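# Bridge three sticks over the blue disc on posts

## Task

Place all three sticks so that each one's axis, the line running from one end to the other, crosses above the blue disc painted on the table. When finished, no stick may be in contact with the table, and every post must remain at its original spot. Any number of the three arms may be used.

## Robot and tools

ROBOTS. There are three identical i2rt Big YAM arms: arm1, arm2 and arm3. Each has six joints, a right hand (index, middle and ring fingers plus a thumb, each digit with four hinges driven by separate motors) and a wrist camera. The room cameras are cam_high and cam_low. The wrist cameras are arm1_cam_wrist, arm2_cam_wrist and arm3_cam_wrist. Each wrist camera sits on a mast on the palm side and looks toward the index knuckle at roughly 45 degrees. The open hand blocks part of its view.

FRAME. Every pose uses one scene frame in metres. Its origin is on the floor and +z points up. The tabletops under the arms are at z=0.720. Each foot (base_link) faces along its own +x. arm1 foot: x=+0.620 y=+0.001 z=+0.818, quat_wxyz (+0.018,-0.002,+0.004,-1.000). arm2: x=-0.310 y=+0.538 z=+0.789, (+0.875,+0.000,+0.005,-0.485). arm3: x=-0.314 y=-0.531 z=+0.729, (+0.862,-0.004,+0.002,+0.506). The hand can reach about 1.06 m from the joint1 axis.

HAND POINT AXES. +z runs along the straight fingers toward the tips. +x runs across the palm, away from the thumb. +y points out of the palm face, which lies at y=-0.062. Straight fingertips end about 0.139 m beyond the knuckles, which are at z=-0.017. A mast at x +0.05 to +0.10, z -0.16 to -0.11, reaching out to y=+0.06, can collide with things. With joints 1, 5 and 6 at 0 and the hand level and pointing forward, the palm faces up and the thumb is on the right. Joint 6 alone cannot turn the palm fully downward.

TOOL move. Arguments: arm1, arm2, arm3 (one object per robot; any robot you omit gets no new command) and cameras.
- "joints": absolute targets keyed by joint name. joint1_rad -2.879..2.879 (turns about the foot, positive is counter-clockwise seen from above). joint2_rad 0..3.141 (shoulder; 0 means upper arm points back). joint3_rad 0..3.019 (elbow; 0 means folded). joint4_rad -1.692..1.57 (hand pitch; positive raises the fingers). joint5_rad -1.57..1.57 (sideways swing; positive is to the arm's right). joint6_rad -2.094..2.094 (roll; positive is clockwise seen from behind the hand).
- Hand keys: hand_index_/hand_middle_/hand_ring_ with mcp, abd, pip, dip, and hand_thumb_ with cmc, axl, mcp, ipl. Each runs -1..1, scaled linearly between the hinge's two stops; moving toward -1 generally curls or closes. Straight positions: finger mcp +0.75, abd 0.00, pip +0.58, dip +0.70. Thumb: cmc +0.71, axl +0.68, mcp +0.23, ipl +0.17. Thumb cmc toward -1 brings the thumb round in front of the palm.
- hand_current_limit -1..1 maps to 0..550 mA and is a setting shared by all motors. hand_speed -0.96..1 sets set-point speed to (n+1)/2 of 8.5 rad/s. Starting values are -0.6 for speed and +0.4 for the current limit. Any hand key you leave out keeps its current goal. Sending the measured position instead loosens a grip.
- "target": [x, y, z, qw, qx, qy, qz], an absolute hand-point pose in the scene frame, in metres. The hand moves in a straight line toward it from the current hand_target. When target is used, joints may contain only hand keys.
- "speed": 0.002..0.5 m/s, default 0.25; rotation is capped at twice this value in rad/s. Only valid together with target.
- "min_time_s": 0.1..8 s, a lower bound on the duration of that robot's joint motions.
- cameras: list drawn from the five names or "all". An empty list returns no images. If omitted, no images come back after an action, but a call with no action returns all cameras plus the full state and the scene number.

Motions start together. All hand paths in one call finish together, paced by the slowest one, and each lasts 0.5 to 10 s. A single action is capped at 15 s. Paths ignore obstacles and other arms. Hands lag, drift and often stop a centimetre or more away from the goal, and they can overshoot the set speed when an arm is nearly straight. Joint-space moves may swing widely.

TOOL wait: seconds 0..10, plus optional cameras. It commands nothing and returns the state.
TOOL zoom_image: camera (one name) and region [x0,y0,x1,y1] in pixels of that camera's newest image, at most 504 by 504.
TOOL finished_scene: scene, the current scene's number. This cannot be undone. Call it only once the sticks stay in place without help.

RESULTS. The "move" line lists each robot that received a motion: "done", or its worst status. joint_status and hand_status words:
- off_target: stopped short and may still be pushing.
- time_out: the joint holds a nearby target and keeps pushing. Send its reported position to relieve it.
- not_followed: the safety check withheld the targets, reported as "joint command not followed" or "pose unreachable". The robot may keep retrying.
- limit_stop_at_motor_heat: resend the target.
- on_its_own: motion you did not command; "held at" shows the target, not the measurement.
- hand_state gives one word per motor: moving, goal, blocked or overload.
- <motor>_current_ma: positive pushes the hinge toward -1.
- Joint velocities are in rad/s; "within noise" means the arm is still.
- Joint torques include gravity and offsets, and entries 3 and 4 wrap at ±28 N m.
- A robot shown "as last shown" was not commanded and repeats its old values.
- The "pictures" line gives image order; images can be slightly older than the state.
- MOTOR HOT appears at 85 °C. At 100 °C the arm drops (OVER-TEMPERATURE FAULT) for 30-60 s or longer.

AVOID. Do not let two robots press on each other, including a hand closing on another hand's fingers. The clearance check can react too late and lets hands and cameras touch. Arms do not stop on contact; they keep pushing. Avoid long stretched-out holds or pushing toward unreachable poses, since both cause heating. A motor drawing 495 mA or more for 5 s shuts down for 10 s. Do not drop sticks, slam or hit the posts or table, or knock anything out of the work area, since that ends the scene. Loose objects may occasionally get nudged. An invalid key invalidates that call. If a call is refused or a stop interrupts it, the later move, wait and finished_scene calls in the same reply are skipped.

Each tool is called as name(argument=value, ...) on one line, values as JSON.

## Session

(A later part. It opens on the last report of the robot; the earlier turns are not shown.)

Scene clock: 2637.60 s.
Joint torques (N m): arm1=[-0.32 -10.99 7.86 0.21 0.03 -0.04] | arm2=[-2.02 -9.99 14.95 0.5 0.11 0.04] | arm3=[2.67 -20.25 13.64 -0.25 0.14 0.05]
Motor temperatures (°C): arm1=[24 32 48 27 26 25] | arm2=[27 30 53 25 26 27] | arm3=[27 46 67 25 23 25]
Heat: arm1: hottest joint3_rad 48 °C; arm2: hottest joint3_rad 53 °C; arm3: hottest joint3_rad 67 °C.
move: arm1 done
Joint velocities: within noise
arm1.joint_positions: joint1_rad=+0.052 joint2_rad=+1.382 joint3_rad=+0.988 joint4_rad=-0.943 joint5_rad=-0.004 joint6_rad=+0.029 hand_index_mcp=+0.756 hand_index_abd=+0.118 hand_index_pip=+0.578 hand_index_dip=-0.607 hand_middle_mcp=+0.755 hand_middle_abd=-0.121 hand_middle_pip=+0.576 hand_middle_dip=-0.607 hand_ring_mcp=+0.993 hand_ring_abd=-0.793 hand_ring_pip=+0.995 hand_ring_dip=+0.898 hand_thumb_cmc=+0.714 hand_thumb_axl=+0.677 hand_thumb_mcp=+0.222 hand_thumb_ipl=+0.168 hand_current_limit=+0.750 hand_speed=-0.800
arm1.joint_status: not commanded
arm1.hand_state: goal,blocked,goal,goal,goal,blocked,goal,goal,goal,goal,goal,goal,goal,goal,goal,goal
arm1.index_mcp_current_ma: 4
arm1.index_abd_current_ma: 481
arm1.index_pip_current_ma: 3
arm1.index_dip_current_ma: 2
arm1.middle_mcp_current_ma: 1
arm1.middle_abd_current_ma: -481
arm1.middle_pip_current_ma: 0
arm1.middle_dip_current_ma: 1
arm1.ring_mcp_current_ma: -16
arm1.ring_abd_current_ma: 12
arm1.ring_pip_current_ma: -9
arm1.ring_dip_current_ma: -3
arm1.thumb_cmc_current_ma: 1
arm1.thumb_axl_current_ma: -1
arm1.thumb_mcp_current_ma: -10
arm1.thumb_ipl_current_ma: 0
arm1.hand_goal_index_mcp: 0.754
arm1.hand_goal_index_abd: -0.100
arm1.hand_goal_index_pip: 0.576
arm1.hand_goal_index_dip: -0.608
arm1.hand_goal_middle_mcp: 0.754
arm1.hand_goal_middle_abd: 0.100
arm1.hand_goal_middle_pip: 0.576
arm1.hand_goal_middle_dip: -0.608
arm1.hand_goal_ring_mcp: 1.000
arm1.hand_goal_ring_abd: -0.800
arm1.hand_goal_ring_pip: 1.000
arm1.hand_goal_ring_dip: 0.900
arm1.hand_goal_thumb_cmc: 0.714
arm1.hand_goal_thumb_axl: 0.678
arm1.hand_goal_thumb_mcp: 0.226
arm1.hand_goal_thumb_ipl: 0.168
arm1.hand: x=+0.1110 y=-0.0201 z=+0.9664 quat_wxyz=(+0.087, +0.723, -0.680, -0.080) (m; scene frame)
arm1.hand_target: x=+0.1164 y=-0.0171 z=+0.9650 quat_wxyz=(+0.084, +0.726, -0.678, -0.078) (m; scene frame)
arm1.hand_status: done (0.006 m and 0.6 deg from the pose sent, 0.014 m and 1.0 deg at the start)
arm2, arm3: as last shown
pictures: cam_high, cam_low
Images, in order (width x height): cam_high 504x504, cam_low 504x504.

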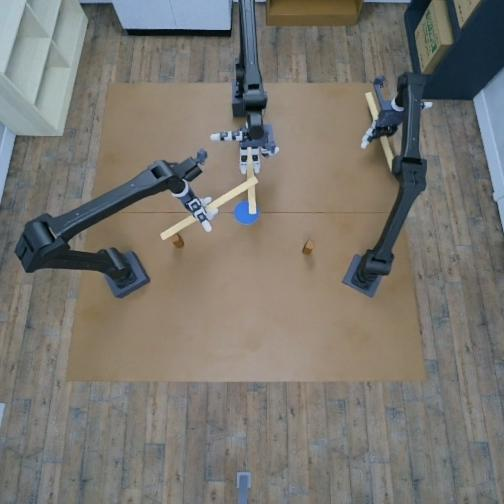

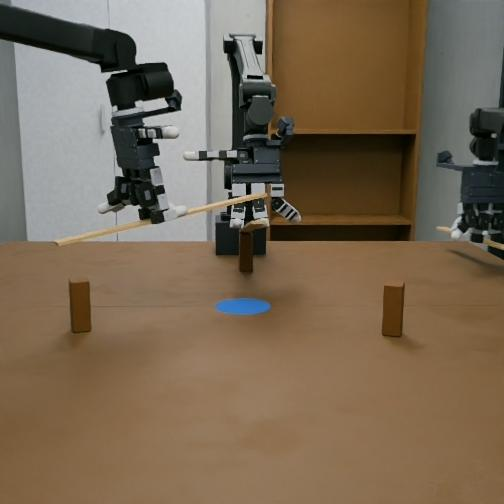

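move(arm2={"target": [-0.0285, 0.1055, 1.022, 0.1427, 0.9546, 0.2585, 0.0386], "speed": 0.05}, cameras=["arm2_cam_wrist", "cam_high", "cam_low"])

zoom_image(camera="cam_high", region=[150, 120, 280, 250])

zoom_image(camera="cam_low", region=[40, 170, 160, 290])

zoom_image(camera="cam_low", region=[170, 170, 290, 290])

Scene clock: 2661.40 s.
Joint torques (N m): arm1=[-0.21 -10.93 7.86 0.25 0.03 -0.04] | arm2=[-0.85 -8.82 9.33 1.98 0.27 0.1] | arm3=[2.61 -20.07 13.53 -0.23 0.19 0.02]
Motor temperatures (°C): arm1=[24 32 48 26 26 25] | arm2=[27 30 53 25 26 27] | arm3=[27 46 67 25 23 25]
Heat: arm1: hottest joint3_rad 48 °C; arm2: hottest joint3_rad 53 °C; arm3: hottest joint3_rad 67 °C.
move: arm2 done
Joint velocities: within noise
arm1, arm3: as last shown
arm2.joint_positions: joint1_rad=+0.084 joint2_rad=+1.292 joint3_rad=+1.129 joint4_rad=-1.120 joint5_rad=+0.027 joint6_rad=+0.119 hand_index_mcp=+0.757 hand_index_abd=+0.133 hand_index_pip=+0.578 hand_index_dip=-0.607 hand_middle_mcp=+0.755 hand_middle_abd=-0.101 hand_middle_pip=+0.576 hand_middle_dip=-0.608 hand_ring_mcp=+0.997 hand_ring_abd=-0.792 hand_ring_pip=+0.998 hand_ring_dip=+0.897 hand_thumb_cmc=+0.714 hand_thumb_axl=+0.677 hand_thumb_mcp=+0.223 hand_thumb_ipl=+0.168 hand_current_limit=+0.600 hand_speed=-0.600
arm2.joint_status: not commanded
arm2.hand_state: goal,blocked,goal,goal,goal,blocked,goal,goal,goal,goal,goal,goal,goal,goal,goal,goal
arm2.index_mcp_current_ma: 5
arm2.index_abd_current_ma: 440
arm2.index_pip_current_ma: 3
arm2.index_dip_current_ma: 1
arm2.middle_mcp_current_ma: 2
arm2.middle_abd_current_ma: -440
arm2.middle_pip_current_ma: 0
arm2.middle_dip_current_ma: -1
arm2.ring_mcp_current_ma: -5
arm2.ring_abd_current_ma: 16
arm2.ring_pip_current_ma: -4
arm2.ring_dip_current_ma: -4
arm2.thumb_cmc_current_ma: 0
arm2.thumb_axl_current_ma: -1
arm2.thumb_mcp_current_ma: -6
arm2.thumb_ipl_current_ma: 0
arm2.hand_goal_index_mcp: 0.754
arm2.hand_goal_index_abd: -0.100
arm2.hand_goal_index_pip: 0.576
arm2.hand_goal_index_dip: -0.608
arm2.hand_goal_middle_mcp: 0.754
arm2.hand_goal_middle_abd: 0.100
arm2.hand_goal_middle_pip: 0.576
arm2.hand_goal_middle_dip: -0.608
arm2.hand_goal_ring_mcp: 1.000
arm2.hand_goal_ring_abd: -0.800
arm2.hand_goal_ring_pip: 1.000
arm2.hand_goal_ring_dip: 0.900
arm2.hand_goal_thumb_cmc: 0.714
arm2.hand_goal_thumb_axl: 0.678
arm2.hand_goal_thumb_mcp: 0.226
arm2.hand_goal_thumb_ipl: 0.168
arm2.hand: x=-0.0344 y=+0.1076 z=+1.0223 quat_wxyz=(+0.135, +0.957, +0.254, +0.037) (m; scene frame)
arm2.hand_target: x=-0.0286 y=+0.1057 z=+1.0218 quat_wxyz=(+0.142, +0.955, +0.259, +0.039) (m; scene frame)
arm2.hand_status: done (0.006 m and 1.1 deg from the pose sent, 0.023 m and 5.5 deg at the start)
pictures: arm2_cam_wrist, cam_high, cam_low
Images, in order (width x height): arm2_cam_wrist 672x504, cam_high 504x504, cam_low 504x504.

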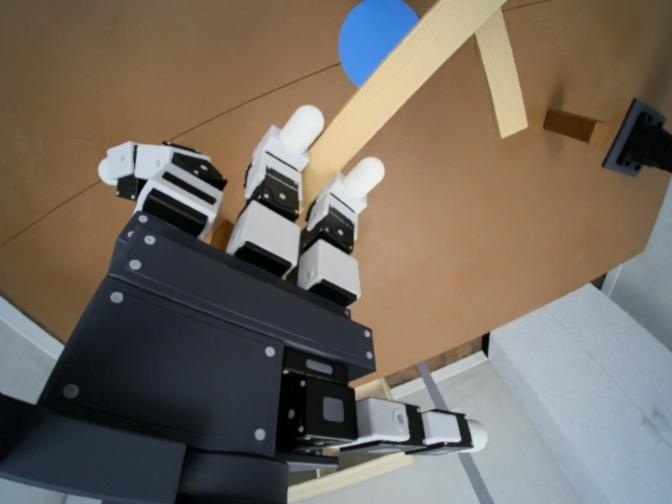

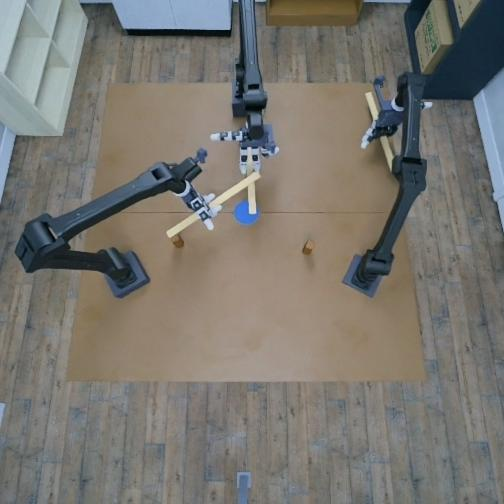

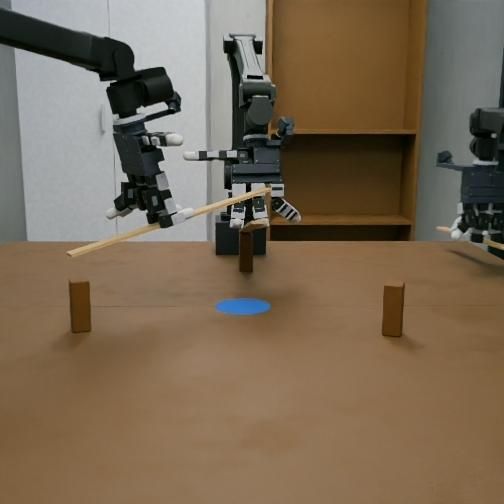

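Scaled by 3.877 from the camera's 504x504 image, which has a finer 720x720 frame.

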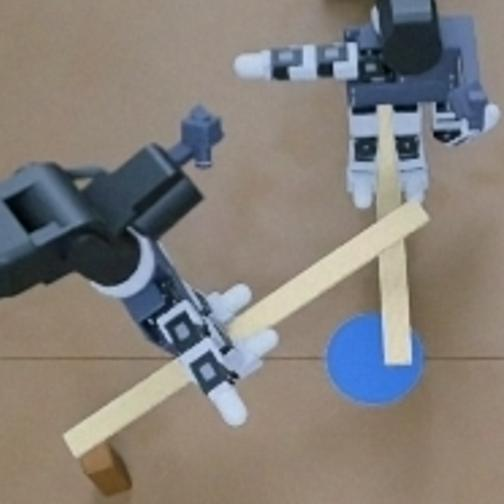

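Scaled by 4.200 from the camera's 504x504 image, which has a finer 720x720 frame.

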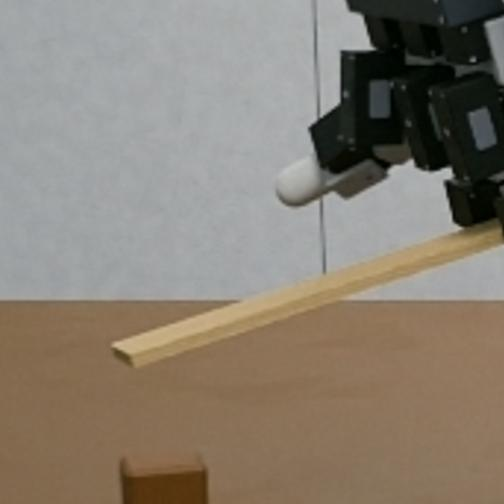

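Scaled by 4.200 from the camera's 504x504 image, which has a finer 720x720 frame.

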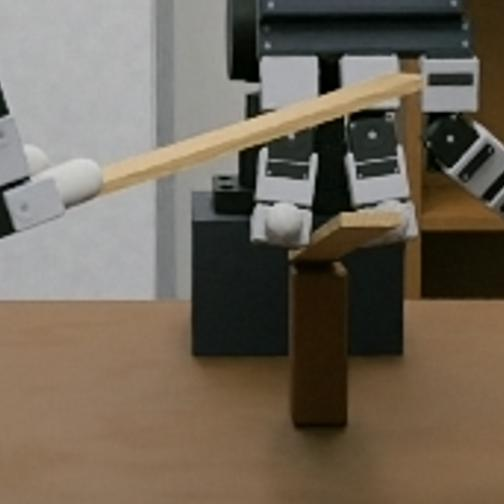

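move(arm2={"target": [-0.0300, 0.1085, 0.978, 0.1427, 0.9546, 0.2585, 0.0386], "speed": 0.05}, cameras=["cam_high", "cam_low"])

zoom_image(camera="cam_high", region=[150, 120, 280, 250])

zoom_image(camera="cam_low", region=[50, 220, 120, 290])

zoom_image(camera="cam_low", region=[210, 180, 290, 260])

Scene clock: 2681.47 s.
Joint torques (N m): arm1=[-0.32 -11.05 7.87 0.21 0.02 -0.03] | arm2=[-0.85 -8.64 9.1 1.96 0.31 0.13] | arm3=[2.67 -20.48 13.52 -0.17 0.14 0.01]
Motor temperatures (°C): arm1=[24 32 48 26 26 25] | arm2=[27 30 51 26 26 27] | arm3=[27 46 67 25 23 25]
Heat: arm1: hottest joint3_rad 48 °C; arm2: hottest joint3_rad 51 °C; arm3: hottest joint3_rad 67 °C.
move: arm2 done
Joint velocities: within noise
arm1, arm3: as last shown
arm2.joint_positions: joint1_rad=+0.085 joint2_rad=+1.311 joint3_rad=+1.028 joint4_rad=-0.999 joint5_rad=+0.027 joint6_rad=+0.119 hand_index_mcp=+0.757 hand_index_abd=+0.133 hand_index_pip=+0.578 hand_index_dip=-0.607 hand_middle_mcp=+0.755 hand_middle_abd=-0.101 hand_middle_pip=+0.576 hand_middle_dip=-0.608 hand_ring_mcp=+0.997 hand_ring_abd=-0.792 hand_ring_pip=+0.998 hand_ring_dip=+0.897 hand_thumb_cmc=+0.714 hand_thumb_axl=+0.677 hand_thumb_mcp=+0.223 hand_thumb_ipl=+0.168 hand_current_limit=+0.600 hand_speed=-0.600
arm2.joint_status: not commanded
arm2.hand_state: goal,blocked,goal,goal,goal,blocked,goal,goal,goal,goal,goal,goal,goal,goal,goal,goal
arm2.index_mcp_current_ma: 6
arm2.index_abd_current_ma: 440
arm2.index_pip_current_ma: 3
arm2.index_dip_current_ma: 1
arm2.middle_mcp_current_ma: 2
arm2.middle_abd_current_ma: -440
arm2.middle_pip_current_ma: 0
arm2.middle_dip_current_ma: -1
arm2.ring_mcp_current_ma: -5
arm2.ring_abd_current_ma: 16
arm2.ring_pip_current_ma: -4
arm2.ring_dip_current_ma: -4
arm2.thumb_cmc_current_ma: 0
arm2.thumb_axl_current_ma: -1
arm2.thumb_mcp_current_ma: -6
arm2.thumb_ipl_current_ma: 0
arm2.hand_goal_index_mcp: 0.754
arm2.hand_goal_index_abd: -0.100
arm2.hand_goal_index_pip: 0.576
arm2.hand_goal_index_dip: -0.608
arm2.hand_goal_middle_mcp: 0.754
arm2.hand_goal_middle_abd: 0.100
arm2.hand_goal_middle_pip: 0.576
arm2.hand_goal_middle_dip: -0.608
arm2.hand_goal_ring_mcp: 1.000
arm2.hand_goal_ring_abd: -0.800
arm2.hand_goal_ring_pip: 1.000
arm2.hand_goal_ring_dip: 0.900
arm2.hand_goal_thumb_cmc: 0.714
arm2.hand_goal_thumb_axl: 0.678
arm2.hand_goal_thumb_mcp: 0.226
arm2.hand_goal_thumb_ipl: 0.168
arm2.hand: x=-0.0356 y=+0.1102 z=+0.9786 quat_wxyz=(+0.135, +0.957, +0.255, +0.037) (m; scene frame)
arm2.hand_target: x=-0.0300 y=+0.1086 z=+0.9780 quat_wxyz=(+0.142, +0.955, +0.259, +0.039) (m; scene frame)
arm2.hand_status: done (0.006 m and 1.0 deg from the pose sent, 0.045 m and 1.1 deg at the start)
pictures: cam_high, cam_low
Images, in order (width x height): cam_high 504x504, cam_low 504x504.

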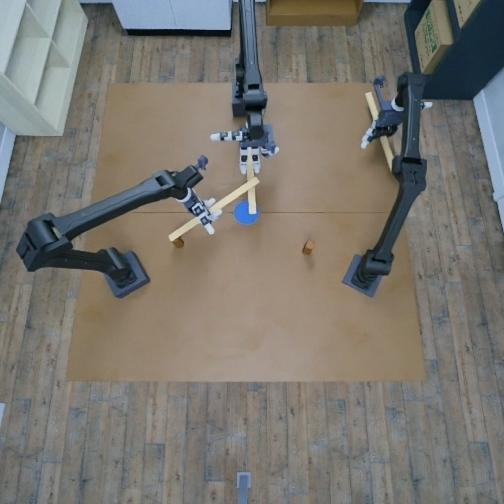

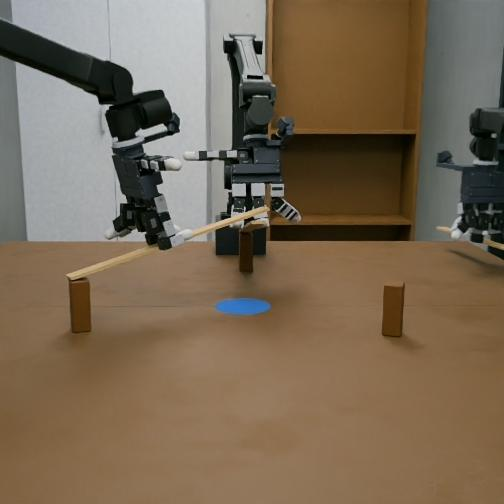

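Scaled by 3.877 from the camera's 504x504 image, which has a finer 720x720 frame.

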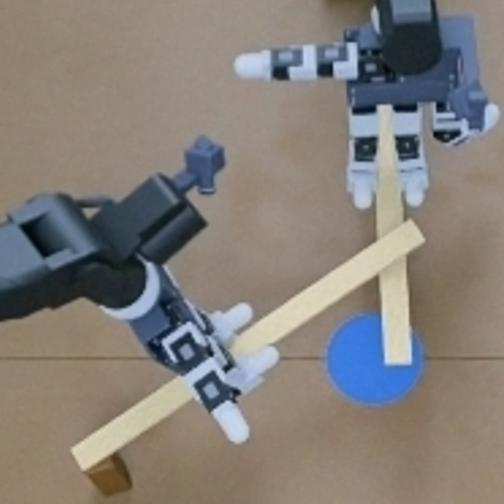

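Scaled by 7.200 from the camera's 504x504 image, which has a finer 720x720 frame.

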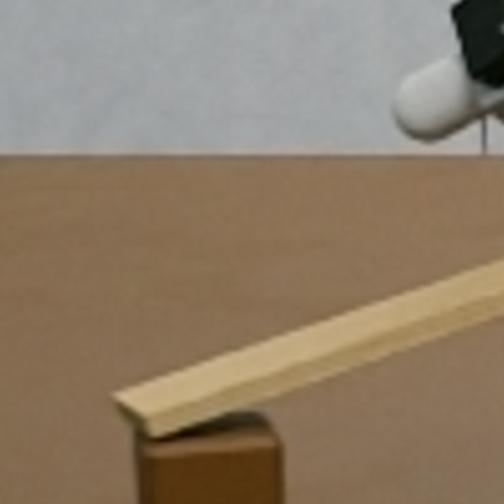

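Scaled by 6.300 from the camera's 504x504 image, which has a finer 720x720 frame.

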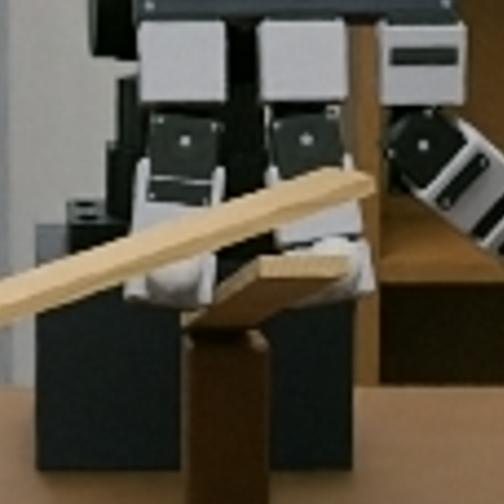

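move(arm2={"target": [-0.0330, 0.1065, 0.979, 0.1423, 0.9525, 0.2659, 0.0397], "speed": 0.05}, cameras=["cam_high", "cam_low"])

zoom_image(camera="cam_high", region=[150, 120, 280, 250])

zoom_image(camera="cam_low", region=[50, 220, 120, 290])

zoom_image(camera="cam_low", region=[210, 180, 290, 260])

Scene clock: 2716.30 s.
Joint torques (N m): arm1=[-0.21 -10.99 7.86 0.23 0.04 -0.04] | arm2=[-2.14 -8.94 9.17 1.94 0.04 0] | arm3=[2.55 -20.19 13.61 -0.34 0.17 0.09]
Motor temperatures (°C): arm1=[24 32 48 26 26 25] | arm2=[27 30 48 26 26 27] | arm3=[27 46 68 25 23 25]
Heat: arm1: hottest joint3_rad 48 °C; arm2: hottest joint3_rad 48 °C; arm3: hottest joint3_rad 68 °C.
move: arm2 done
Joint velocities: within noise
arm1, arm3: as last shown
arm2.joint_positions: joint1_rad=+0.085 joint2_rad=+1.311 joint3_rad=+1.028 joint4_rad=-0.999 joint5_rad=+0.024 joint6_rad=+0.100 hand_index_mcp=+0.757 hand_index_abd=+0.133 hand_index_pip=+0.578 hand_index_dip=-0.607 hand_middle_mcp=+0.755 hand_middle_abd=-0.101 hand_middle_pip=+0.576 hand_middle_dip=-0.608 hand_ring_mcp=+0.997 hand_ring_abd=-0.792 hand_ring_pip=+0.998 hand_ring_dip=+0.897 hand_thumb_cmc=+0.714 hand_thumb_axl=+0.677 hand_thumb_mcp=+0.223 hand_thumb_ipl=+0.168 hand_current_limit=+0.600 hand_speed=-0.600
arm2.joint_status: not commanded
arm2.hand_state: goal,blocked,goal,goal,goal,blocked,goal,goal,goal,goal,goal,goal,goal,goal,goal,goal
arm2.index_mcp_current_ma: 6
arm2.index_abd_current_ma: 440
arm2.index_pip_current_ma: 3
arm2.index_dip_current_ma: 1
arm2.middle_mcp_current_ma: 2
arm2.middle_abd_current_ma: -440
arm2.middle_pip_current_ma: 0
arm2.middle_dip_current_ma: -1
arm2.ring_mcp_current_ma: -5
arm2.ring_abd_current_ma: 16
arm2.ring_pip_current_ma: -4
arm2.ring_dip_current_ma: -4
arm2.thumb_cmc_current_ma: 0
arm2.thumb_axl_current_ma: -1
arm2.thumb_mcp_current_ma: -6
arm2.thumb_ipl_current_ma: 0
arm2.hand_goal_index_mcp: 0.754
arm2.hand_goal_index_abd: -0.100
arm2.hand_goal_index_pip: 0.576
arm2.hand_goal_index_dip: -0.608
arm2.hand_goal_middle_mcp: 0.754
arm2.hand_goal_middle_abd: 0.100
arm2.hand_goal_middle_pip: 0.576
arm2.hand_goal_middle_dip: -0.608
arm2.hand_goal_ring_mcp: 1.000
arm2.hand_goal_ring_abd: -0.800
arm2.hand_goal_ring_pip: 1.000
arm2.hand_goal_ring_dip: 0.900
arm2.hand_goal_thumb_cmc: 0.714
arm2.hand_goal_thumb_axl: 0.678
arm2.hand_goal_thumb_mcp: 0.226
arm2.hand_goal_thumb_ipl: 0.168
arm2.hand: x=-0.0336 y=+0.1110 z=+0.9786 quat_wxyz=(+0.135, +0.954, +0.264, +0.037) (m; scene frame)
arm2.hand_target: x=-0.0329 y=+0.1066 z=+0.9790 quat_wxyz=(+0.142, +0.953, +0.266, +0.040) (m; scene frame)
arm2.hand_status: done (0.005 m and 0.9 deg from the pose sent, 0.005 m and 1.6 deg at the start)
pictures: cam_high, cam_low
Images, in order (width x height): cam_high 504x504, cam_low 504x504.

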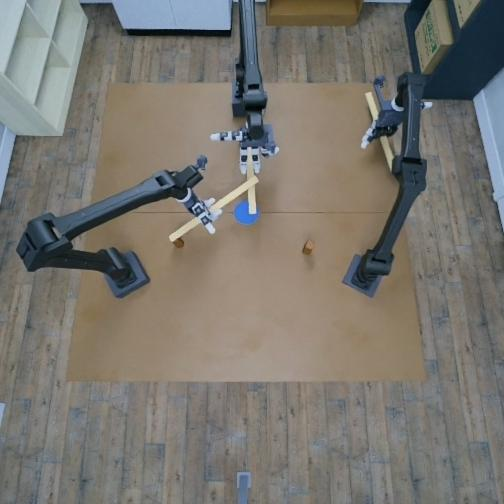

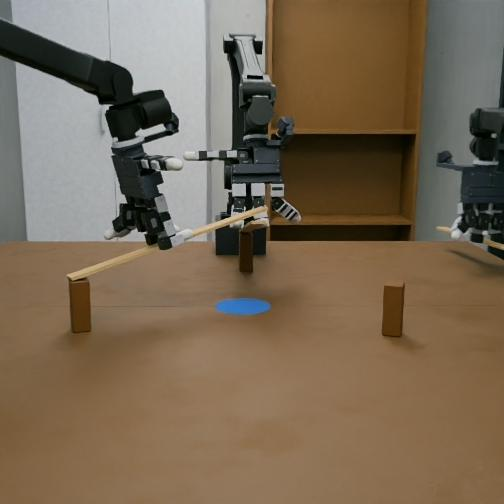

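Scaled by 3.877 from the camera's 504x504 image, which has a finer 720x720 frame.

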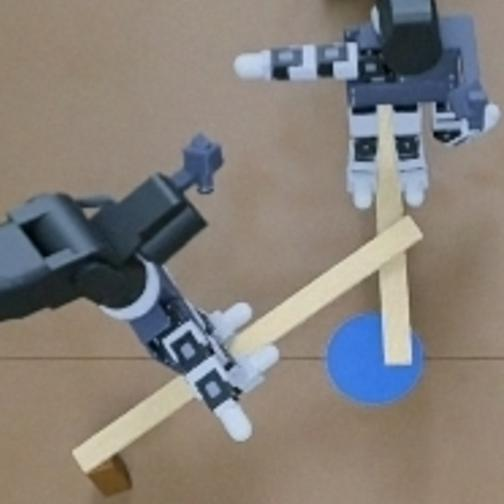

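Scaled by 7.200 from the camera's 504x504 image, which has a finer 720x720 frame.

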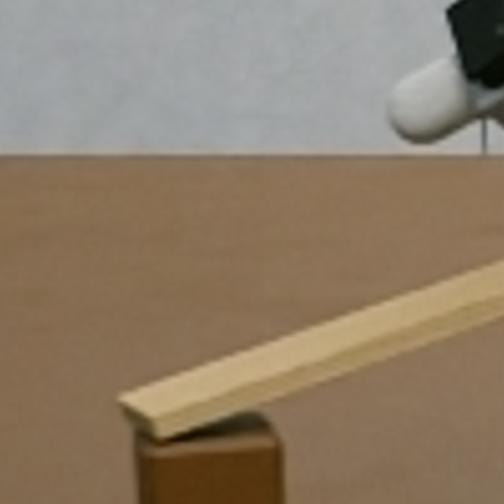

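Scaled by 6.300 from the camera's 504x504 image, which has a finer 720x720 frame.

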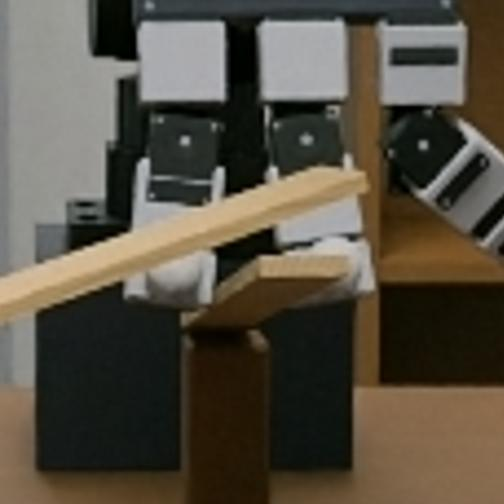

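move(arm2={"target": [-0.0310, 0.1030, 0.968, 0.1241, 0.9551, 0.2667, 0.0346], "speed": 0.03}, cameras=["cam_high", "cam_low"])

zoom_image(camera="cam_high", region=[150, 120, 280, 250])

zoom_image(camera="cam_low", region=[50, 220, 120, 290])

zoom_image(camera="cam_low", region=[210, 180, 290, 260])

Scene clock: 2732.03 s.
Joint torques (N m): arm1=[-0.21 -10.99 7.87 0.23 0.04 -0.04] | arm2=[-2.14 -8.82 10.63 1.07 0.03 0.03] | arm3=[2.49 -19.96 13.71 -0.21 0.16 0.03]
Motor temperatures (°C): arm1=[24 32 48 26 26 25] | arm2=[27 30 47 26 26 27] | arm3=[27 47 68 25 23 25]
Heat: arm1: hottest joint3_rad 48 °C; arm2: hottest joint3_rad 47 °C; arm3: hottest joint3_rad 68 °C.
move: arm2 done
Joint velocities: within noise
arm1: as last shown
arm1.joint_positions: joint1_rad=+0.052 joint2_rad=+1.382 joint3_rad=+0.988 joint4_rad=-0.943 joint5_rad=-0.004 joint6_rad=+0.029 hand_index_mcp=+0.758 hand_index_abd=+0.116 hand_index_pip=+0.578 hand_index_dip=-0.607 hand_middle_mcp=+0.756 hand_middle_abd=-0.121 hand_middle_pip=+0.577 hand_middle_dip=-0.607 hand_ring_mcp=+0.993 hand_ring_abd=-0.793 hand_ring_pip=+0.995 hand_ring_dip=+0.898 hand_thumb_cmc=+0.714 hand_thumb_axl=+0.677 hand_thumb_mcp=+0.222 hand_thumb_ipl=+0.168 hand_current_limit=+0.750 hand_speed=-0.800
arm1.index_mcp_current_ma: 7
arm1.index_pip_current_ma: 4
arm1.middle_mcp_current_ma: 3
arm1.middle_pip_current_ma: 2
arm1.middle_dip_current_ma: 2
arm1.hand_target: x=+0.1164 y=-0.0170 z=+0.9650 quat_wxyz=(+0.083, +0.726, -0.678, -0.078) (m; scene frame)
arm2.joint_positions: joint1_rad=+0.084 joint2_rad=+1.342 joint3_rad=+1.028 joint4_rad=-0.999 joint5_rad=+0.021 joint6_rad=+0.097 hand_index_mcp=+0.758 hand_index_abd=+0.133 hand_index_pip=+0.579 hand_index_dip=-0.606 hand_middle_mcp=+0.756 hand_middle_abd=-0.101 hand_middle_pip=+0.578 hand_middle_dip=-0.606 hand_ring_mcp=+0.997 hand_ring_abd=-0.792 hand_ring_pip=+0.998 hand_ring_dip=+0.897 hand_thumb_cmc=+0.714 hand_thumb_axl=+0.677 hand_thumb_mcp=+0.223 hand_thumb_ipl=+0.168 hand_current_limit=+0.600 hand_speed=-0.600
arm2.joint_status: not commanded
arm2.hand_state: goal,blocked,goal,goal,goal,blocked,goal,goal,goal,goal,goal,goal,goal,goal,goal,goal
arm2.index_mcp_current_ma: 8
arm2.index_abd_current_ma: 440
arm2.index_pip_current_ma: 5
arm2.index_dip_current_ma: 3
arm2.middle_mcp_current_ma: 3
arm2.middle_abd_current_ma: -440
arm2.middle_pip_current_ma: 3
arm2.middle_dip_current_ma: 3
arm2.ring_mcp_current_ma: -5
arm2.ring_abd_current_ma: 16
arm2.ring_pip_current_ma: -4
arm2.ring_dip_current_ma: -4
arm2.thumb_cmc_current_ma: 0
arm2.thumb_axl_current_ma: -1
arm2.thumb_mcp_current_ma: -6
arm2.thumb_ipl_current_ma: 0
arm2.hand_goal_index_mcp: 0.754
arm2.hand_goal_index_abd: -0.100
arm2.hand_goal_index_pip: 0.576
arm2.hand_goal_index_dip: -0.608
arm2.hand_goal_middle_mcp: 0.754
arm2.hand_goal_middle_abd: 0.100
arm2.hand_goal_middle_pip: 0.576
arm2.hand_goal_middle_dip: -0.608
arm2.hand_goal_ring_mcp: 1.000
arm2.hand_goal_ring_abd: -0.800
arm2.hand_goal_ring_pip: 1.000
arm2.hand_goal_ring_dip: 0.900
arm2.hand_goal_thumb_cmc: 0.714
arm2.hand_goal_thumb_axl: 0.678
arm2.hand_goal_thumb_mcp: 0.226
arm2.hand_goal_thumb_ipl: 0.168
arm2.hand: x=-0.0323 y=+0.1098 z=+0.9634 quat_wxyz=(+0.120, +0.956, +0.266, +0.033) (m; scene frame)
arm2.hand_target: x=-0.0310 y=+0.1032 z=+0.9681 quat_wxyz=(+0.124, +0.955, +0.267, +0.035) (m; scene frame)
arm2.hand_status: done (0.008 m and 0.5 deg from the pose sent, 0.014 m and 1.3 deg at the start)
arm3.joint_positions: joint1_rad=-1.229 joint2_rad=+2.260 joint3_rad=+2.287 joint4_rad=-1.597 joint5_rad=-0.039 joint6_rad=-0.335 hand_index_mcp=+0.745 hand_index_abd=+0.113 hand_index_pip=+0.572 hand_index_dip=-0.609 hand_middle_mcp=+0.756 hand_middle_abd=-0.117 hand_middle_pip=+0.577 hand_middle_dip=-0.608 hand_ring_mcp=+0.997 hand_ring_abd=-0.792 hand_ring_pip=+0.998 hand_ring_dip=+0.898 hand_thumb_cmc=+0.715 hand_thumb_axl=+0.677 hand_thumb_mcp=+0.223 hand_thumb_ipl=+0.168 hand_current_limit=+0.600 hand_speed=-0.600
arm3.joint_status: not commanded
arm3.hand_state: goal,blocked,goal,goal,goal,blocked,goal,goal,goal,goal,goal,goal,goal,goal,goal,goal
arm3.index_mcp_current_ma: -11
arm3.index_abd_current_ma: 440
arm3.index_pip_current_ma: -3
arm3.index_dip_current_ma: -1
arm3.middle_mcp_current_ma: 1
arm3.middle_abd_current_ma: -440
arm3.middle_pip_current_ma: 0
arm3.middle_dip_current_ma: 0
arm3.ring_mcp_current_ma: -2
arm3.ring_abd_current_ma: 8
arm3.ring_pip_current_ma: -1
arm3.ring_dip_current_ma: -2
arm3.thumb_cmc_current_ma: 1
arm3.thumb_axl_current_ma: 0
arm3.thumb_mcp_current_ma: -3
arm3.thumb_ipl_current_ma: 0
arm3.hand_goal_index_mcp: 0.754
arm3.hand_goal_index_abd: -0.100
arm3.hand_goal_index_pip: 0.576
arm3.hand_goal_index_dip: -0.608
arm3.hand_goal_middle_mcp: 0.754
arm3.hand_goal_middle_abd: 0.100
arm3.hand_goal_middle_pip: 0.576
arm3.hand_goal_middle_dip: -0.608
arm3.hand_goal_ring_mcp: 1.000
arm3.hand_goal_ring_abd: -0.800
arm3.hand_goal_ring_pip: 1.000
arm3.hand_goal_ring_dip: 0.900
arm3.hand_goal_thumb_cmc: 0.714
arm3.hand_goal_thumb_axl: 0.678
arm3.hand_goal_thumb_mcp: 0.226
arm3.hand_goal_thumb_ipl: 0.168
arm3.hand: x=+0.4615 y=-0.6476 z=+0.8742 quat_wxyz=(-0.006, +0.645, +0.764, +0.014) (m; scene frame)
arm3.hand_target: x=+0.4734 y=-0.6396 z=+0.9002 quat_wxyz=(+0.015, +0.641, +0.767, +0.025) (m; scene frame)
arm3.hand_status: not commanded
pictures: cam_high, cam_low
Images, in order (width x height): cam_high 504x504, cam_low 504x504.

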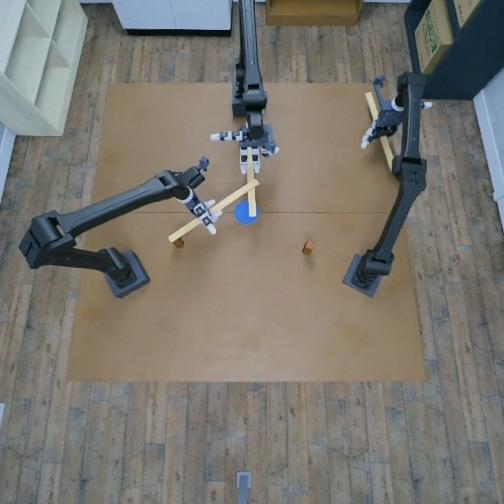

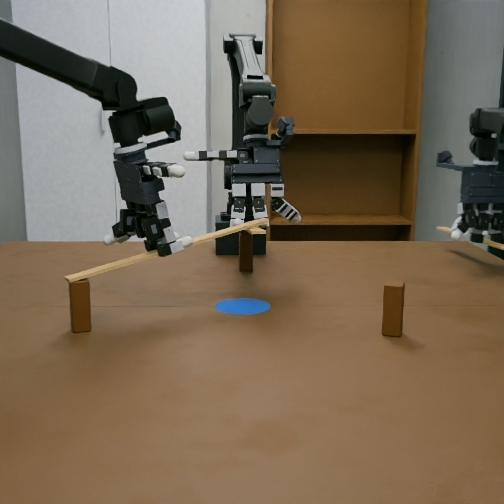

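Scaled by 3.877 from the camera's 504x504 image, which has a finer 720x720 frame.

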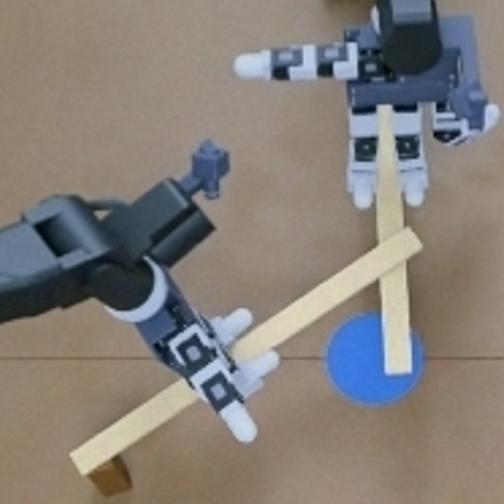

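Scaled by 7.200 from the camera's 504x504 image, which has a finer 720x720 frame.

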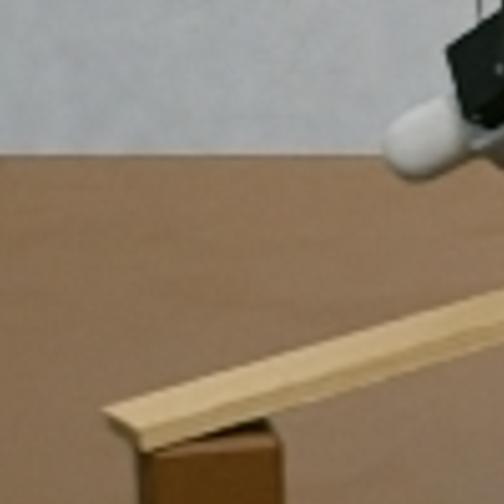

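Scaled by 6.300 from the camera's 504x504 image, which has a finer 720x720 frame.

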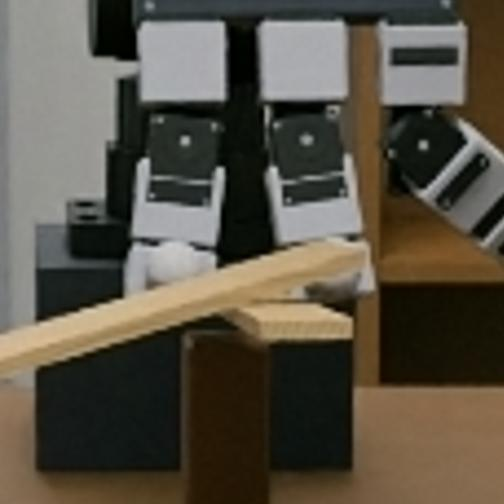

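move(arm2={"joints": {"hand_index_abd": 0.23, "hand_middle_abd": -0.2, "hand_speed": -0.9}}, cameras=["arm2_cam_wrist", "cam_high", "cam_low"])

zoom_image(camera="cam_high", region=[150, 120, 280, 250])

zoom_image(camera="cam_low", region=[50, 220, 120, 290])

zoom_image(camera="cam_low", region=[210, 180, 290, 260])

Scene clock: 2759.87 s.
Joint torques (N m): arm1=[-0.21 -10.87 7.84 0.24 0.06 -0.03] | arm2=[-2.2 -8.88 10.63 1.06 0.04 0.03] | arm3=[2.67 -20.78 13.57 -0.06 0.13 0.09]
Motor temperatures (°C): arm1=[24 32 48 26 26 25] | arm2=[27 29 47 25 26 27] | arm3=[27 47 68 25 23 25]
Heat: arm1: hottest joint3_rad 48 °C; arm2: hottest joint3_rad 47 °C; arm3: hottest joint3_rad 68 °C.
move: arm2 done
Joint velocities: within noise
arm1, arm3: as last shown
arm1.joint_positions: joint1_rad=+0.051 joint2_rad=+1.382 joint3_rad=+0.988 joint4_rad=-0.943 joint5_rad=-0.006 joint6_rad=+0.027 hand_index_mcp=+0.751 hand_index_abd=+0.075 hand_index_pip=+0.573 hand_index_dip=-0.607 hand_middle_mcp=+0.766 hand_middle_abd=-0.088 hand_middle_pip=+0.578 hand_middle_dip=-0.607 hand_ring_mcp=+0.993 hand_ring_abd=-0.793 hand_ring_pip=+0.995 hand_ring_dip=+0.898 hand_thumb_cmc=+0.715 hand_thumb_axl=+0.677 hand_thumb_mcp=+0.222 hand_thumb_ipl=+0.168 hand_current_limit=+0.750 hand_speed=-0.800
arm1.index_mcp_current_ma: -4
arm1.index_pip_current_ma: -4
arm1.middle_mcp_current_ma: 31
arm1.ring_mcp_current_ma: -15
arm1.thumb_cmc_current_ma: 2
arm1.on_its_own: hand_index_abd moved -0.041 toward your old target -0.100; hand_middle_abd moved +0.033 toward your old target +0.100
arm1.hand_target: x=+0.1164 y=-0.0173 z=+0.9650 quat_wxyz=(+0.084, +0.726, -0.678, -0.078) (m; scene frame)
arm2.joint_positions: joint1_rad=+0.084 joint2_rad=+1.342 joint3_rad=+1.028 joint4_rad=-0.999 joint5_rad=+0.021 joint6_rad=+0.097 hand_index_mcp=+0.758 hand_index_abd=+0.225 hand_index_pip=+0.579 hand_index_dip=-0.606 hand_middle_mcp=+0.756 hand_middle_abd=-0.196 hand_middle_pip=+0.578 hand_middle_dip=-0.606 hand_ring_mcp=+0.997 hand_ring_abd=-0.792 hand_ring_pip=+0.998 hand_ring_dip=+0.897 hand_thumb_cmc=+0.714 hand_thumb_axl=+0.677 hand_thumb_mcp=+0.223 hand_thumb_ipl=+0.168 hand_current_limit=+0.600 hand_speed=-0.900
arm2.joint_status: all done
arm2.hand_state: goal,goal,goal,goal,goal,goal,goal,goal,goal,goal,goal,goal,goal,goal,goal,goal
arm2.index_mcp_current_ma: 8
arm2.index_abd_current_ma: -8
arm2.index_pip_current_ma: 5
arm2.index_dip_current_ma: 3
arm2.middle_mcp_current_ma: 3
arm2.middle_abd_current_ma: 7
arm2.middle_pip_current_ma: 3
arm2.middle_dip_current_ma: 3
arm2.ring_mcp_current_ma: -5
arm2.ring_abd_current_ma: 16
arm2.ring_pip_current_ma: -4
arm2.ring_dip_current_ma: -4
arm2.thumb_cmc_current_ma: 0
arm2.thumb_axl_current_ma: -1
arm2.thumb_mcp_current_ma: -6
arm2.thumb_ipl_current_ma: 0
arm2.hand_goal_index_mcp: 0.754
arm2.hand_goal_index_abd: 0.230
arm2.hand_goal_index_pip: 0.576
arm2.hand_goal_index_dip: -0.608
arm2.hand_goal_middle_mcp: 0.754
arm2.hand_goal_middle_abd: -0.200
arm2.hand_goal_middle_pip: 0.576
arm2.hand_goal_middle_dip: -0.608
arm2.hand_goal_ring_mcp: 1.000
arm2.hand_goal_ring_abd: -0.800
arm2.hand_goal_ring_pip: 1.000
arm2.hand_goal_ring_dip: 0.900
arm2.hand_goal_thumb_cmc: 0.714
arm2.hand_goal_thumb_axl: 0.678
arm2.hand_goal_thumb_mcp: 0.226
arm2.hand_goal_thumb_ipl: 0.168
arm2.hand: x=-0.0323 y=+0.1098 z=+0.9634 quat_wxyz=(+0.120, +0.956, +0.266, +0.033) (m; scene frame)
arm2.hand_target: x=-0.0311 y=+0.1031 z=+0.9681 quat_wxyz=(+0.124, +0.955, +0.267, +0.035) (m; scene frame)
arm2.hand_status: not commanded
pictures: arm2_cam_wrist, cam_high, cam_low
Images, in order (width x height): arm2_cam_wrist 672x504, cam_high 504x504, cam_low 504x504.

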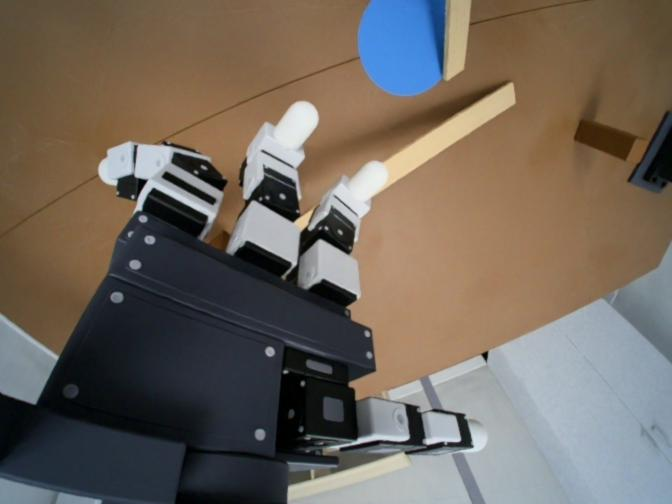

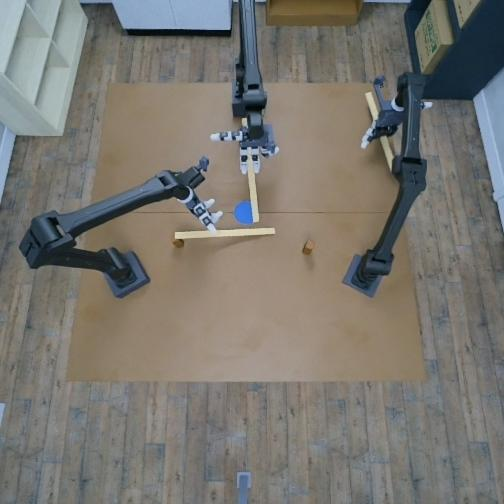

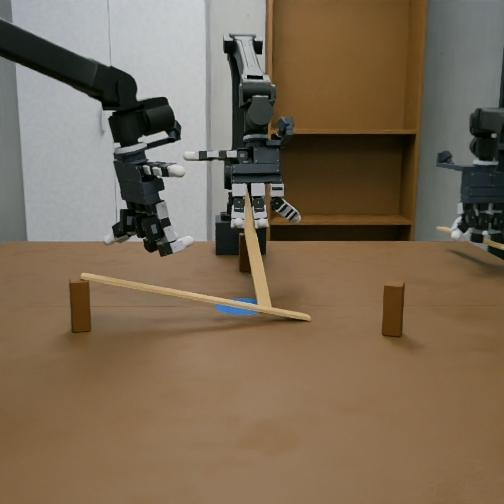

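Scaled by 3.877 from the camera's 504x504 image, which has a finer 720x720 frame.

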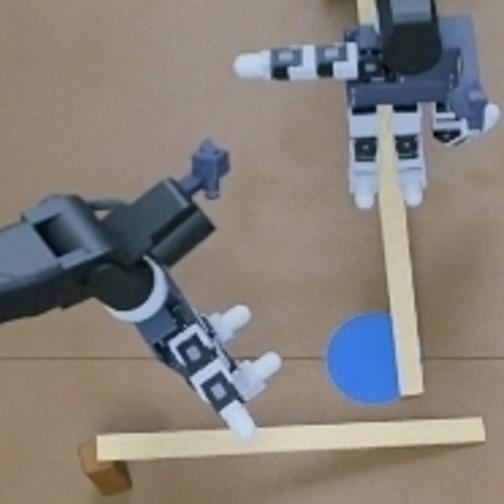

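Scaled by 7.200 from the camera's 504x504 image, which has a finer 720x720 frame.

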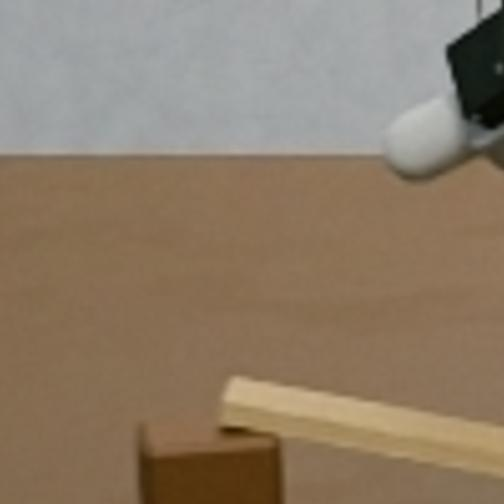

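Scaled by 6.300 from the camera's 504x504 image, which has a finer 720x720 frame.

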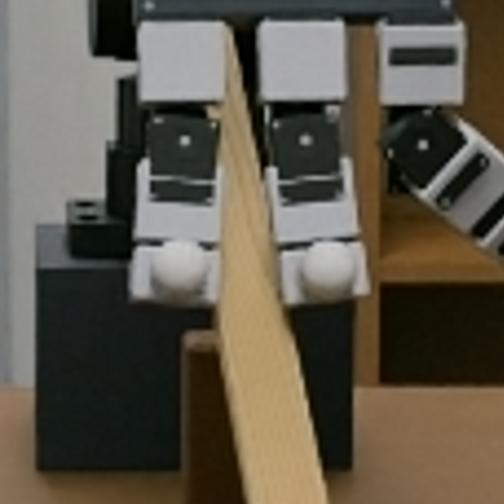

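move(cameras=["arm1_cam_wrist", "cam_high", "cam_low"])

zoom_image(camera="cam_low", region=[220, 180, 320, 330])

zoom_image(camera="arm1_cam_wrist", region=[200, 0, 500, 300])

Scene clock: 2799.73 s.
Joint torques (N m): arm1=[-0.09 -10.99 7.86 0.21 0.06 -0.03] | arm2=[-2.2 -9 10.65 1.02 0.04 0.04] | arm3=[2.55 -20.31 13.83 -0.14 0.17 0.03]
Motor temperatures (°C): arm1=[24 32 48 26 26 25] | arm2=[27 29 47 25 26 27] | arm3=[27 47 68 25 23 25]
Heat: arm1: hottest joint3_rad 48 °C; arm2: hottest joint3_rad 47 °C; arm3: hottest joint3_rad 68 °C.
Joint velocities: within noise
arm1.joint_positions: joint1_rad=+0.051 joint2_rad=+1.382 joint3_rad=+0.988 joint4_rad=-0.943 joint5_rad=-0.006 joint6_rad=+0.027 hand_index_mcp=+0.751 hand_index_abd=+0.075 hand_index_pip=+0.573 hand_index_dip=-0.607 hand_middle_mcp=+0.766 hand_middle_abd=-0.088 hand_middle_pip=+0.578 hand_middle_dip=-0.607 hand_ring_mcp=+0.993 hand_ring_abd=-0.793 hand_ring_pip=+0.995 hand_ring_dip=+0.898 hand_thumb_cmc=+0.715 hand_thumb_axl=+0.677 hand_thumb_mcp=+0.222 hand_thumb_ipl=+0.168 hand_current_limit=+0.750 hand_speed=-0.800
arm1.joint_status: not commanded
arm1.hand_state: goal,blocked,goal,goal,goal,blocked,goal,goal,goal,goal,goal,goal,goal,goal,goal,goal
arm1.index_mcp_current_ma: -4
arm1.index_abd_current_ma: 481
arm1.index_pip_current_ma: -4
arm1.index_dip_current_ma: 2
arm1.middle_mcp_current_ma: 31
arm1.middle_abd_current_ma: -481
arm1.middle_pip_current_ma: 2
arm1.middle_dip_current_ma: 2
arm1.ring_mcp_current_ma: -15
arm1.ring_abd_current_ma: 12
arm1.ring_pip_current_ma: -9
arm1.ring_dip_current_ma: -3
arm1.thumb_cmc_current_ma: 2
arm1.thumb_axl_current_ma: -1
arm1.thumb_mcp_current_ma: -10
arm1.thumb_ipl_current_ma: 0
arm1.hand_goal_index_mcp: 0.754
arm1.hand_goal_index_abd: -0.100
arm1.hand_goal_index_pip: 0.576
arm1.hand_goal_index_dip: -0.608
arm1.hand_goal_middle_mcp: 0.754
arm1.hand_goal_middle_abd: 0.100
arm1.hand_goal_middle_pip: 0.576
arm1.hand_goal_middle_dip: -0.608
arm1.hand_goal_ring_mcp: 1.000
arm1.hand_goal_ring_abd: -0.800
arm1.hand_goal_ring_pip: 1.000
arm1.hand_goal_ring_dip: 0.900
arm1.hand_goal_thumb_cmc: 0.714
arm1.hand_goal_thumb_axl: 0.678
arm1.hand_goal_thumb_mcp: 0.226
arm1.hand_goal_thumb_ipl: 0.168
arm1.hand: x=+0.1110 y=-0.0201 z=+0.9664 quat_wxyz=(+0.087, +0.723, -0.680, -0.080) (m; scene frame)
arm1.hand_target: x=+0.1164 y=-0.0173 z=+0.9650 quat_wxyz=(+0.084, +0.726, -0.678, -0.078) (m; scene frame)
arm1.hand_status: not commanded
arm2.joint_positions: joint1_rad=+0.084 joint2_rad=+1.342 joint3_rad=+1.028 joint4_rad=-0.999 joint5_rad=+0.021 joint6_rad=+0.097 hand_index_mcp=+0.758 hand_index_abd=+0.225 hand_index_pip=+0.579 hand_index_dip=-0.606 hand_middle_mcp=+0.756 hand_middle_abd=-0.196 hand_middle_pip=+0.578 hand_middle_dip=-0.606 hand_ring_mcp=+0.997 hand_ring_abd=-0.792 hand_ring_pip=+0.998 hand_ring_dip=+0.897 hand_thumb_cmc=+0.714 hand_thumb_axl=+0.677 hand_thumb_mcp=+0.223 hand_thumb_ipl=+0.168 hand_current_limit=+0.600 hand_speed=-0.900
arm2.joint_status: all done
arm2.hand_state: goal,goal,goal,goal,goal,goal,goal,goal,goal,goal,goal,goal,goal,goal,goal,goal
arm2.index_mcp_current_ma: 8
arm2.index_abd_current_ma: -8
arm2.index_pip_current_ma: 5
arm2.index_dip_current_ma: 3
arm2.middle_mcp_current_ma: 3
arm2.middle_abd_current_ma: 7
arm2.middle_pip_current_ma: 3
arm2.middle_dip_current_ma: 3
arm2.ring_mcp_current_ma: -5
arm2.ring_abd_current_ma: 16
arm2.ring_pip_current_ma: -4
arm2.ring_dip_current_ma: -4
arm2.thumb_cmc_current_ma: 0
arm2.thumb_axl_current_ma: -1
arm2.thumb_mcp_current_ma: -6
arm2.thumb_ipl_current_ma: 0
arm2.hand_goal_index_mcp: 0.754
arm2.hand_goal_index_abd: 0.230
arm2.hand_goal_index_pip: 0.576
arm2.hand_goal_index_dip: -0.608
arm2.hand_goal_middle_mcp: 0.754
arm2.hand_goal_middle_abd: -0.200
arm2.hand_goal_middle_pip: 0.576
arm2.hand_goal_middle_dip: -0.608
arm2.hand_goal_ring_mcp: 1.000
arm2.hand_goal_ring_abd: -0.800
arm2.hand_goal_ring_pip: 1.000
arm2.hand_goal_ring_dip: 0.900
arm2.hand_goal_thumb_cmc: 0.714
arm2.hand_goal_thumb_axl: 0.678
arm2.hand_goal_thumb_mcp: 0.226
arm2.hand_goal_thumb_ipl: 0.168
arm2.hand: x=-0.0323 y=+0.1098 z=+0.9634 quat_wxyz=(+0.120, +0.956, +0.266, +0.033) (m; scene frame)
arm2.hand_target: x=-0.0311 y=+0.1031 z=+0.9681 quat_wxyz=(+0.124, +0.955, +0.267, +0.035) (m; scene frame)
arm2.hand_status: not commanded
arm3.joint_positions: joint1_rad=-1.229 joint2_rad=+2.260 joint3_rad=+2.287 joint4_rad=-1.597 joint5_rad=-0.039 joint6_rad=-0.335 hand_index_mcp=+0.745 hand_index_abd=+0.113 hand_index_pip=+0.572 hand_index_dip=-0.609 hand_middle_mcp=+0.756 hand_middle_abd=-0.117 hand_middle_pip=+0.577 hand_middle_dip=-0.608 hand_ring_mcp=+0.997 hand_ring_abd=-0.792 hand_ring_pip=+0.998 hand_ring_dip=+0.898 hand_thumb_cmc=+0.715 hand_thumb_axl=+0.677 hand_thumb_mcp=+0.223 hand_thumb_ipl=+0.168 hand_current_limit=+0.600 hand_speed=-0.600
arm3.joint_status: not commanded
arm3.hand_state: goal,blocked,goal,goal,goal,blocked,goal,goal,goal,goal,goal,goal,goal,goal,goal,goal
arm3.index_mcp_current_ma: -11
arm3.index_abd_current_ma: 440
arm3.index_pip_current_ma: -3
arm3.index_dip_current_ma: -1
arm3.middle_mcp_current_ma: 1
arm3.middle_abd_current_ma: -440
arm3.middle_pip_current_ma: 0
arm3.middle_dip_current_ma: 0
arm3.ring_mcp_current_ma: -2
arm3.ring_abd_current_ma: 8
arm3.ring_pip_current_ma: -1
arm3.ring_dip_current_ma: -2
arm3.thumb_cmc_current_ma: 1
arm3.thumb_axl_current_ma: 0
arm3.thumb_mcp_current_ma: -3
arm3.thumb_ipl_current_ma: 0
arm3.hand_goal_index_mcp: 0.754
arm3.hand_goal_index_abd: -0.100
arm3.hand_goal_index_pip: 0.576
arm3.hand_goal_index_dip: -0.608
arm3.hand_goal_middle_mcp: 0.754
arm3.hand_goal_middle_abd: 0.100
arm3.hand_goal_middle_pip: 0.576
arm3.hand_goal_middle_dip: -0.608
arm3.hand_goal_ring_mcp: 1.000
arm3.hand_goal_ring_abd: -0.800
arm3.hand_goal_ring_pip: 1.000
arm3.hand_goal_ring_dip: 0.900
arm3.hand_goal_thumb_cmc: 0.714
arm3.hand_goal_thumb_axl: 0.678
arm3.hand_goal_thumb_mcp: 0.226
arm3.hand_goal_thumb_ipl: 0.168
arm3.hand: x=+0.4615 y=-0.6476 z=+0.8742 quat_wxyz=(-0.006, +0.645, +0.764, +0.014) (m; scene frame)
arm3.hand_target: x=+0.4734 y=-0.6396 z=+0.9002 quat_wxyz=(+0.015, +0.641, +0.767, +0.025) (m; scene frame)
arm3.hand_status: not commanded
pictures: arm1_cam_wrist, cam_high, cam_low
Images, in order (width x height): arm1_cam_wrist 672x504, cam_high 504x504, cam_low 504x504.

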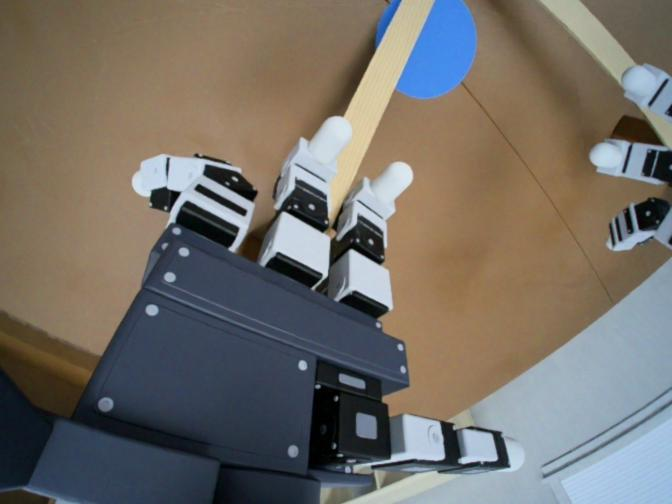

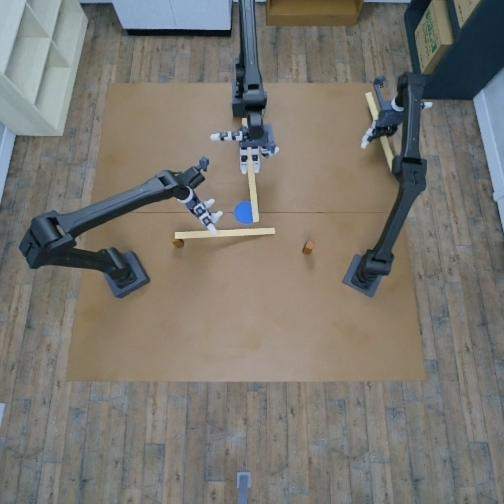

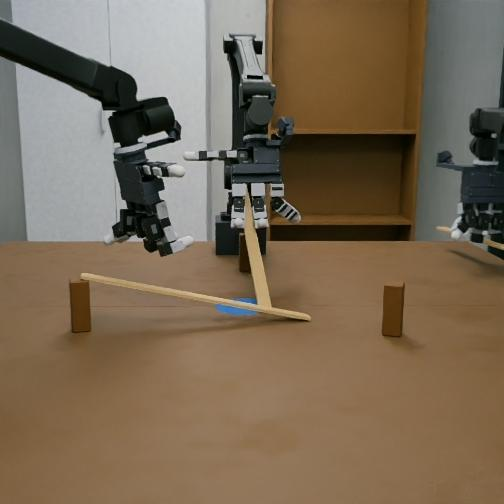

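Scaled by 3.360 from the camera's 504x504 image, which has a finer 720x720 frame.

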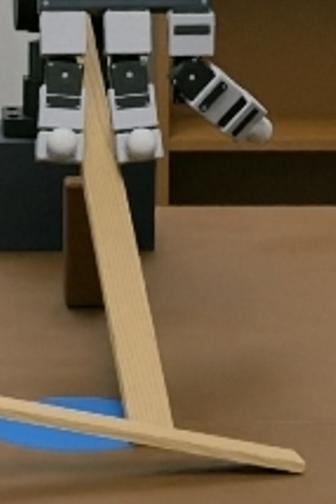

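Scaled by 1.680 from the camera's 672x504 image, which has a finer 960x720 frame.

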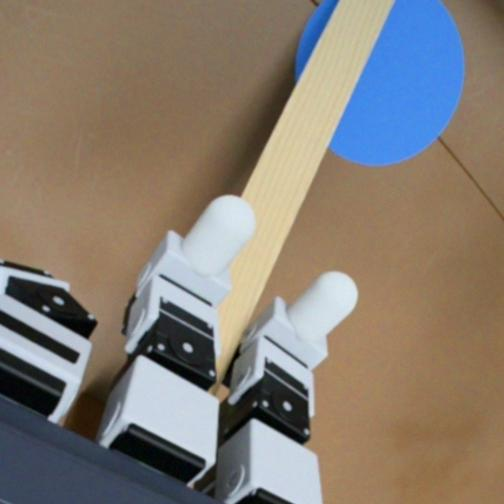

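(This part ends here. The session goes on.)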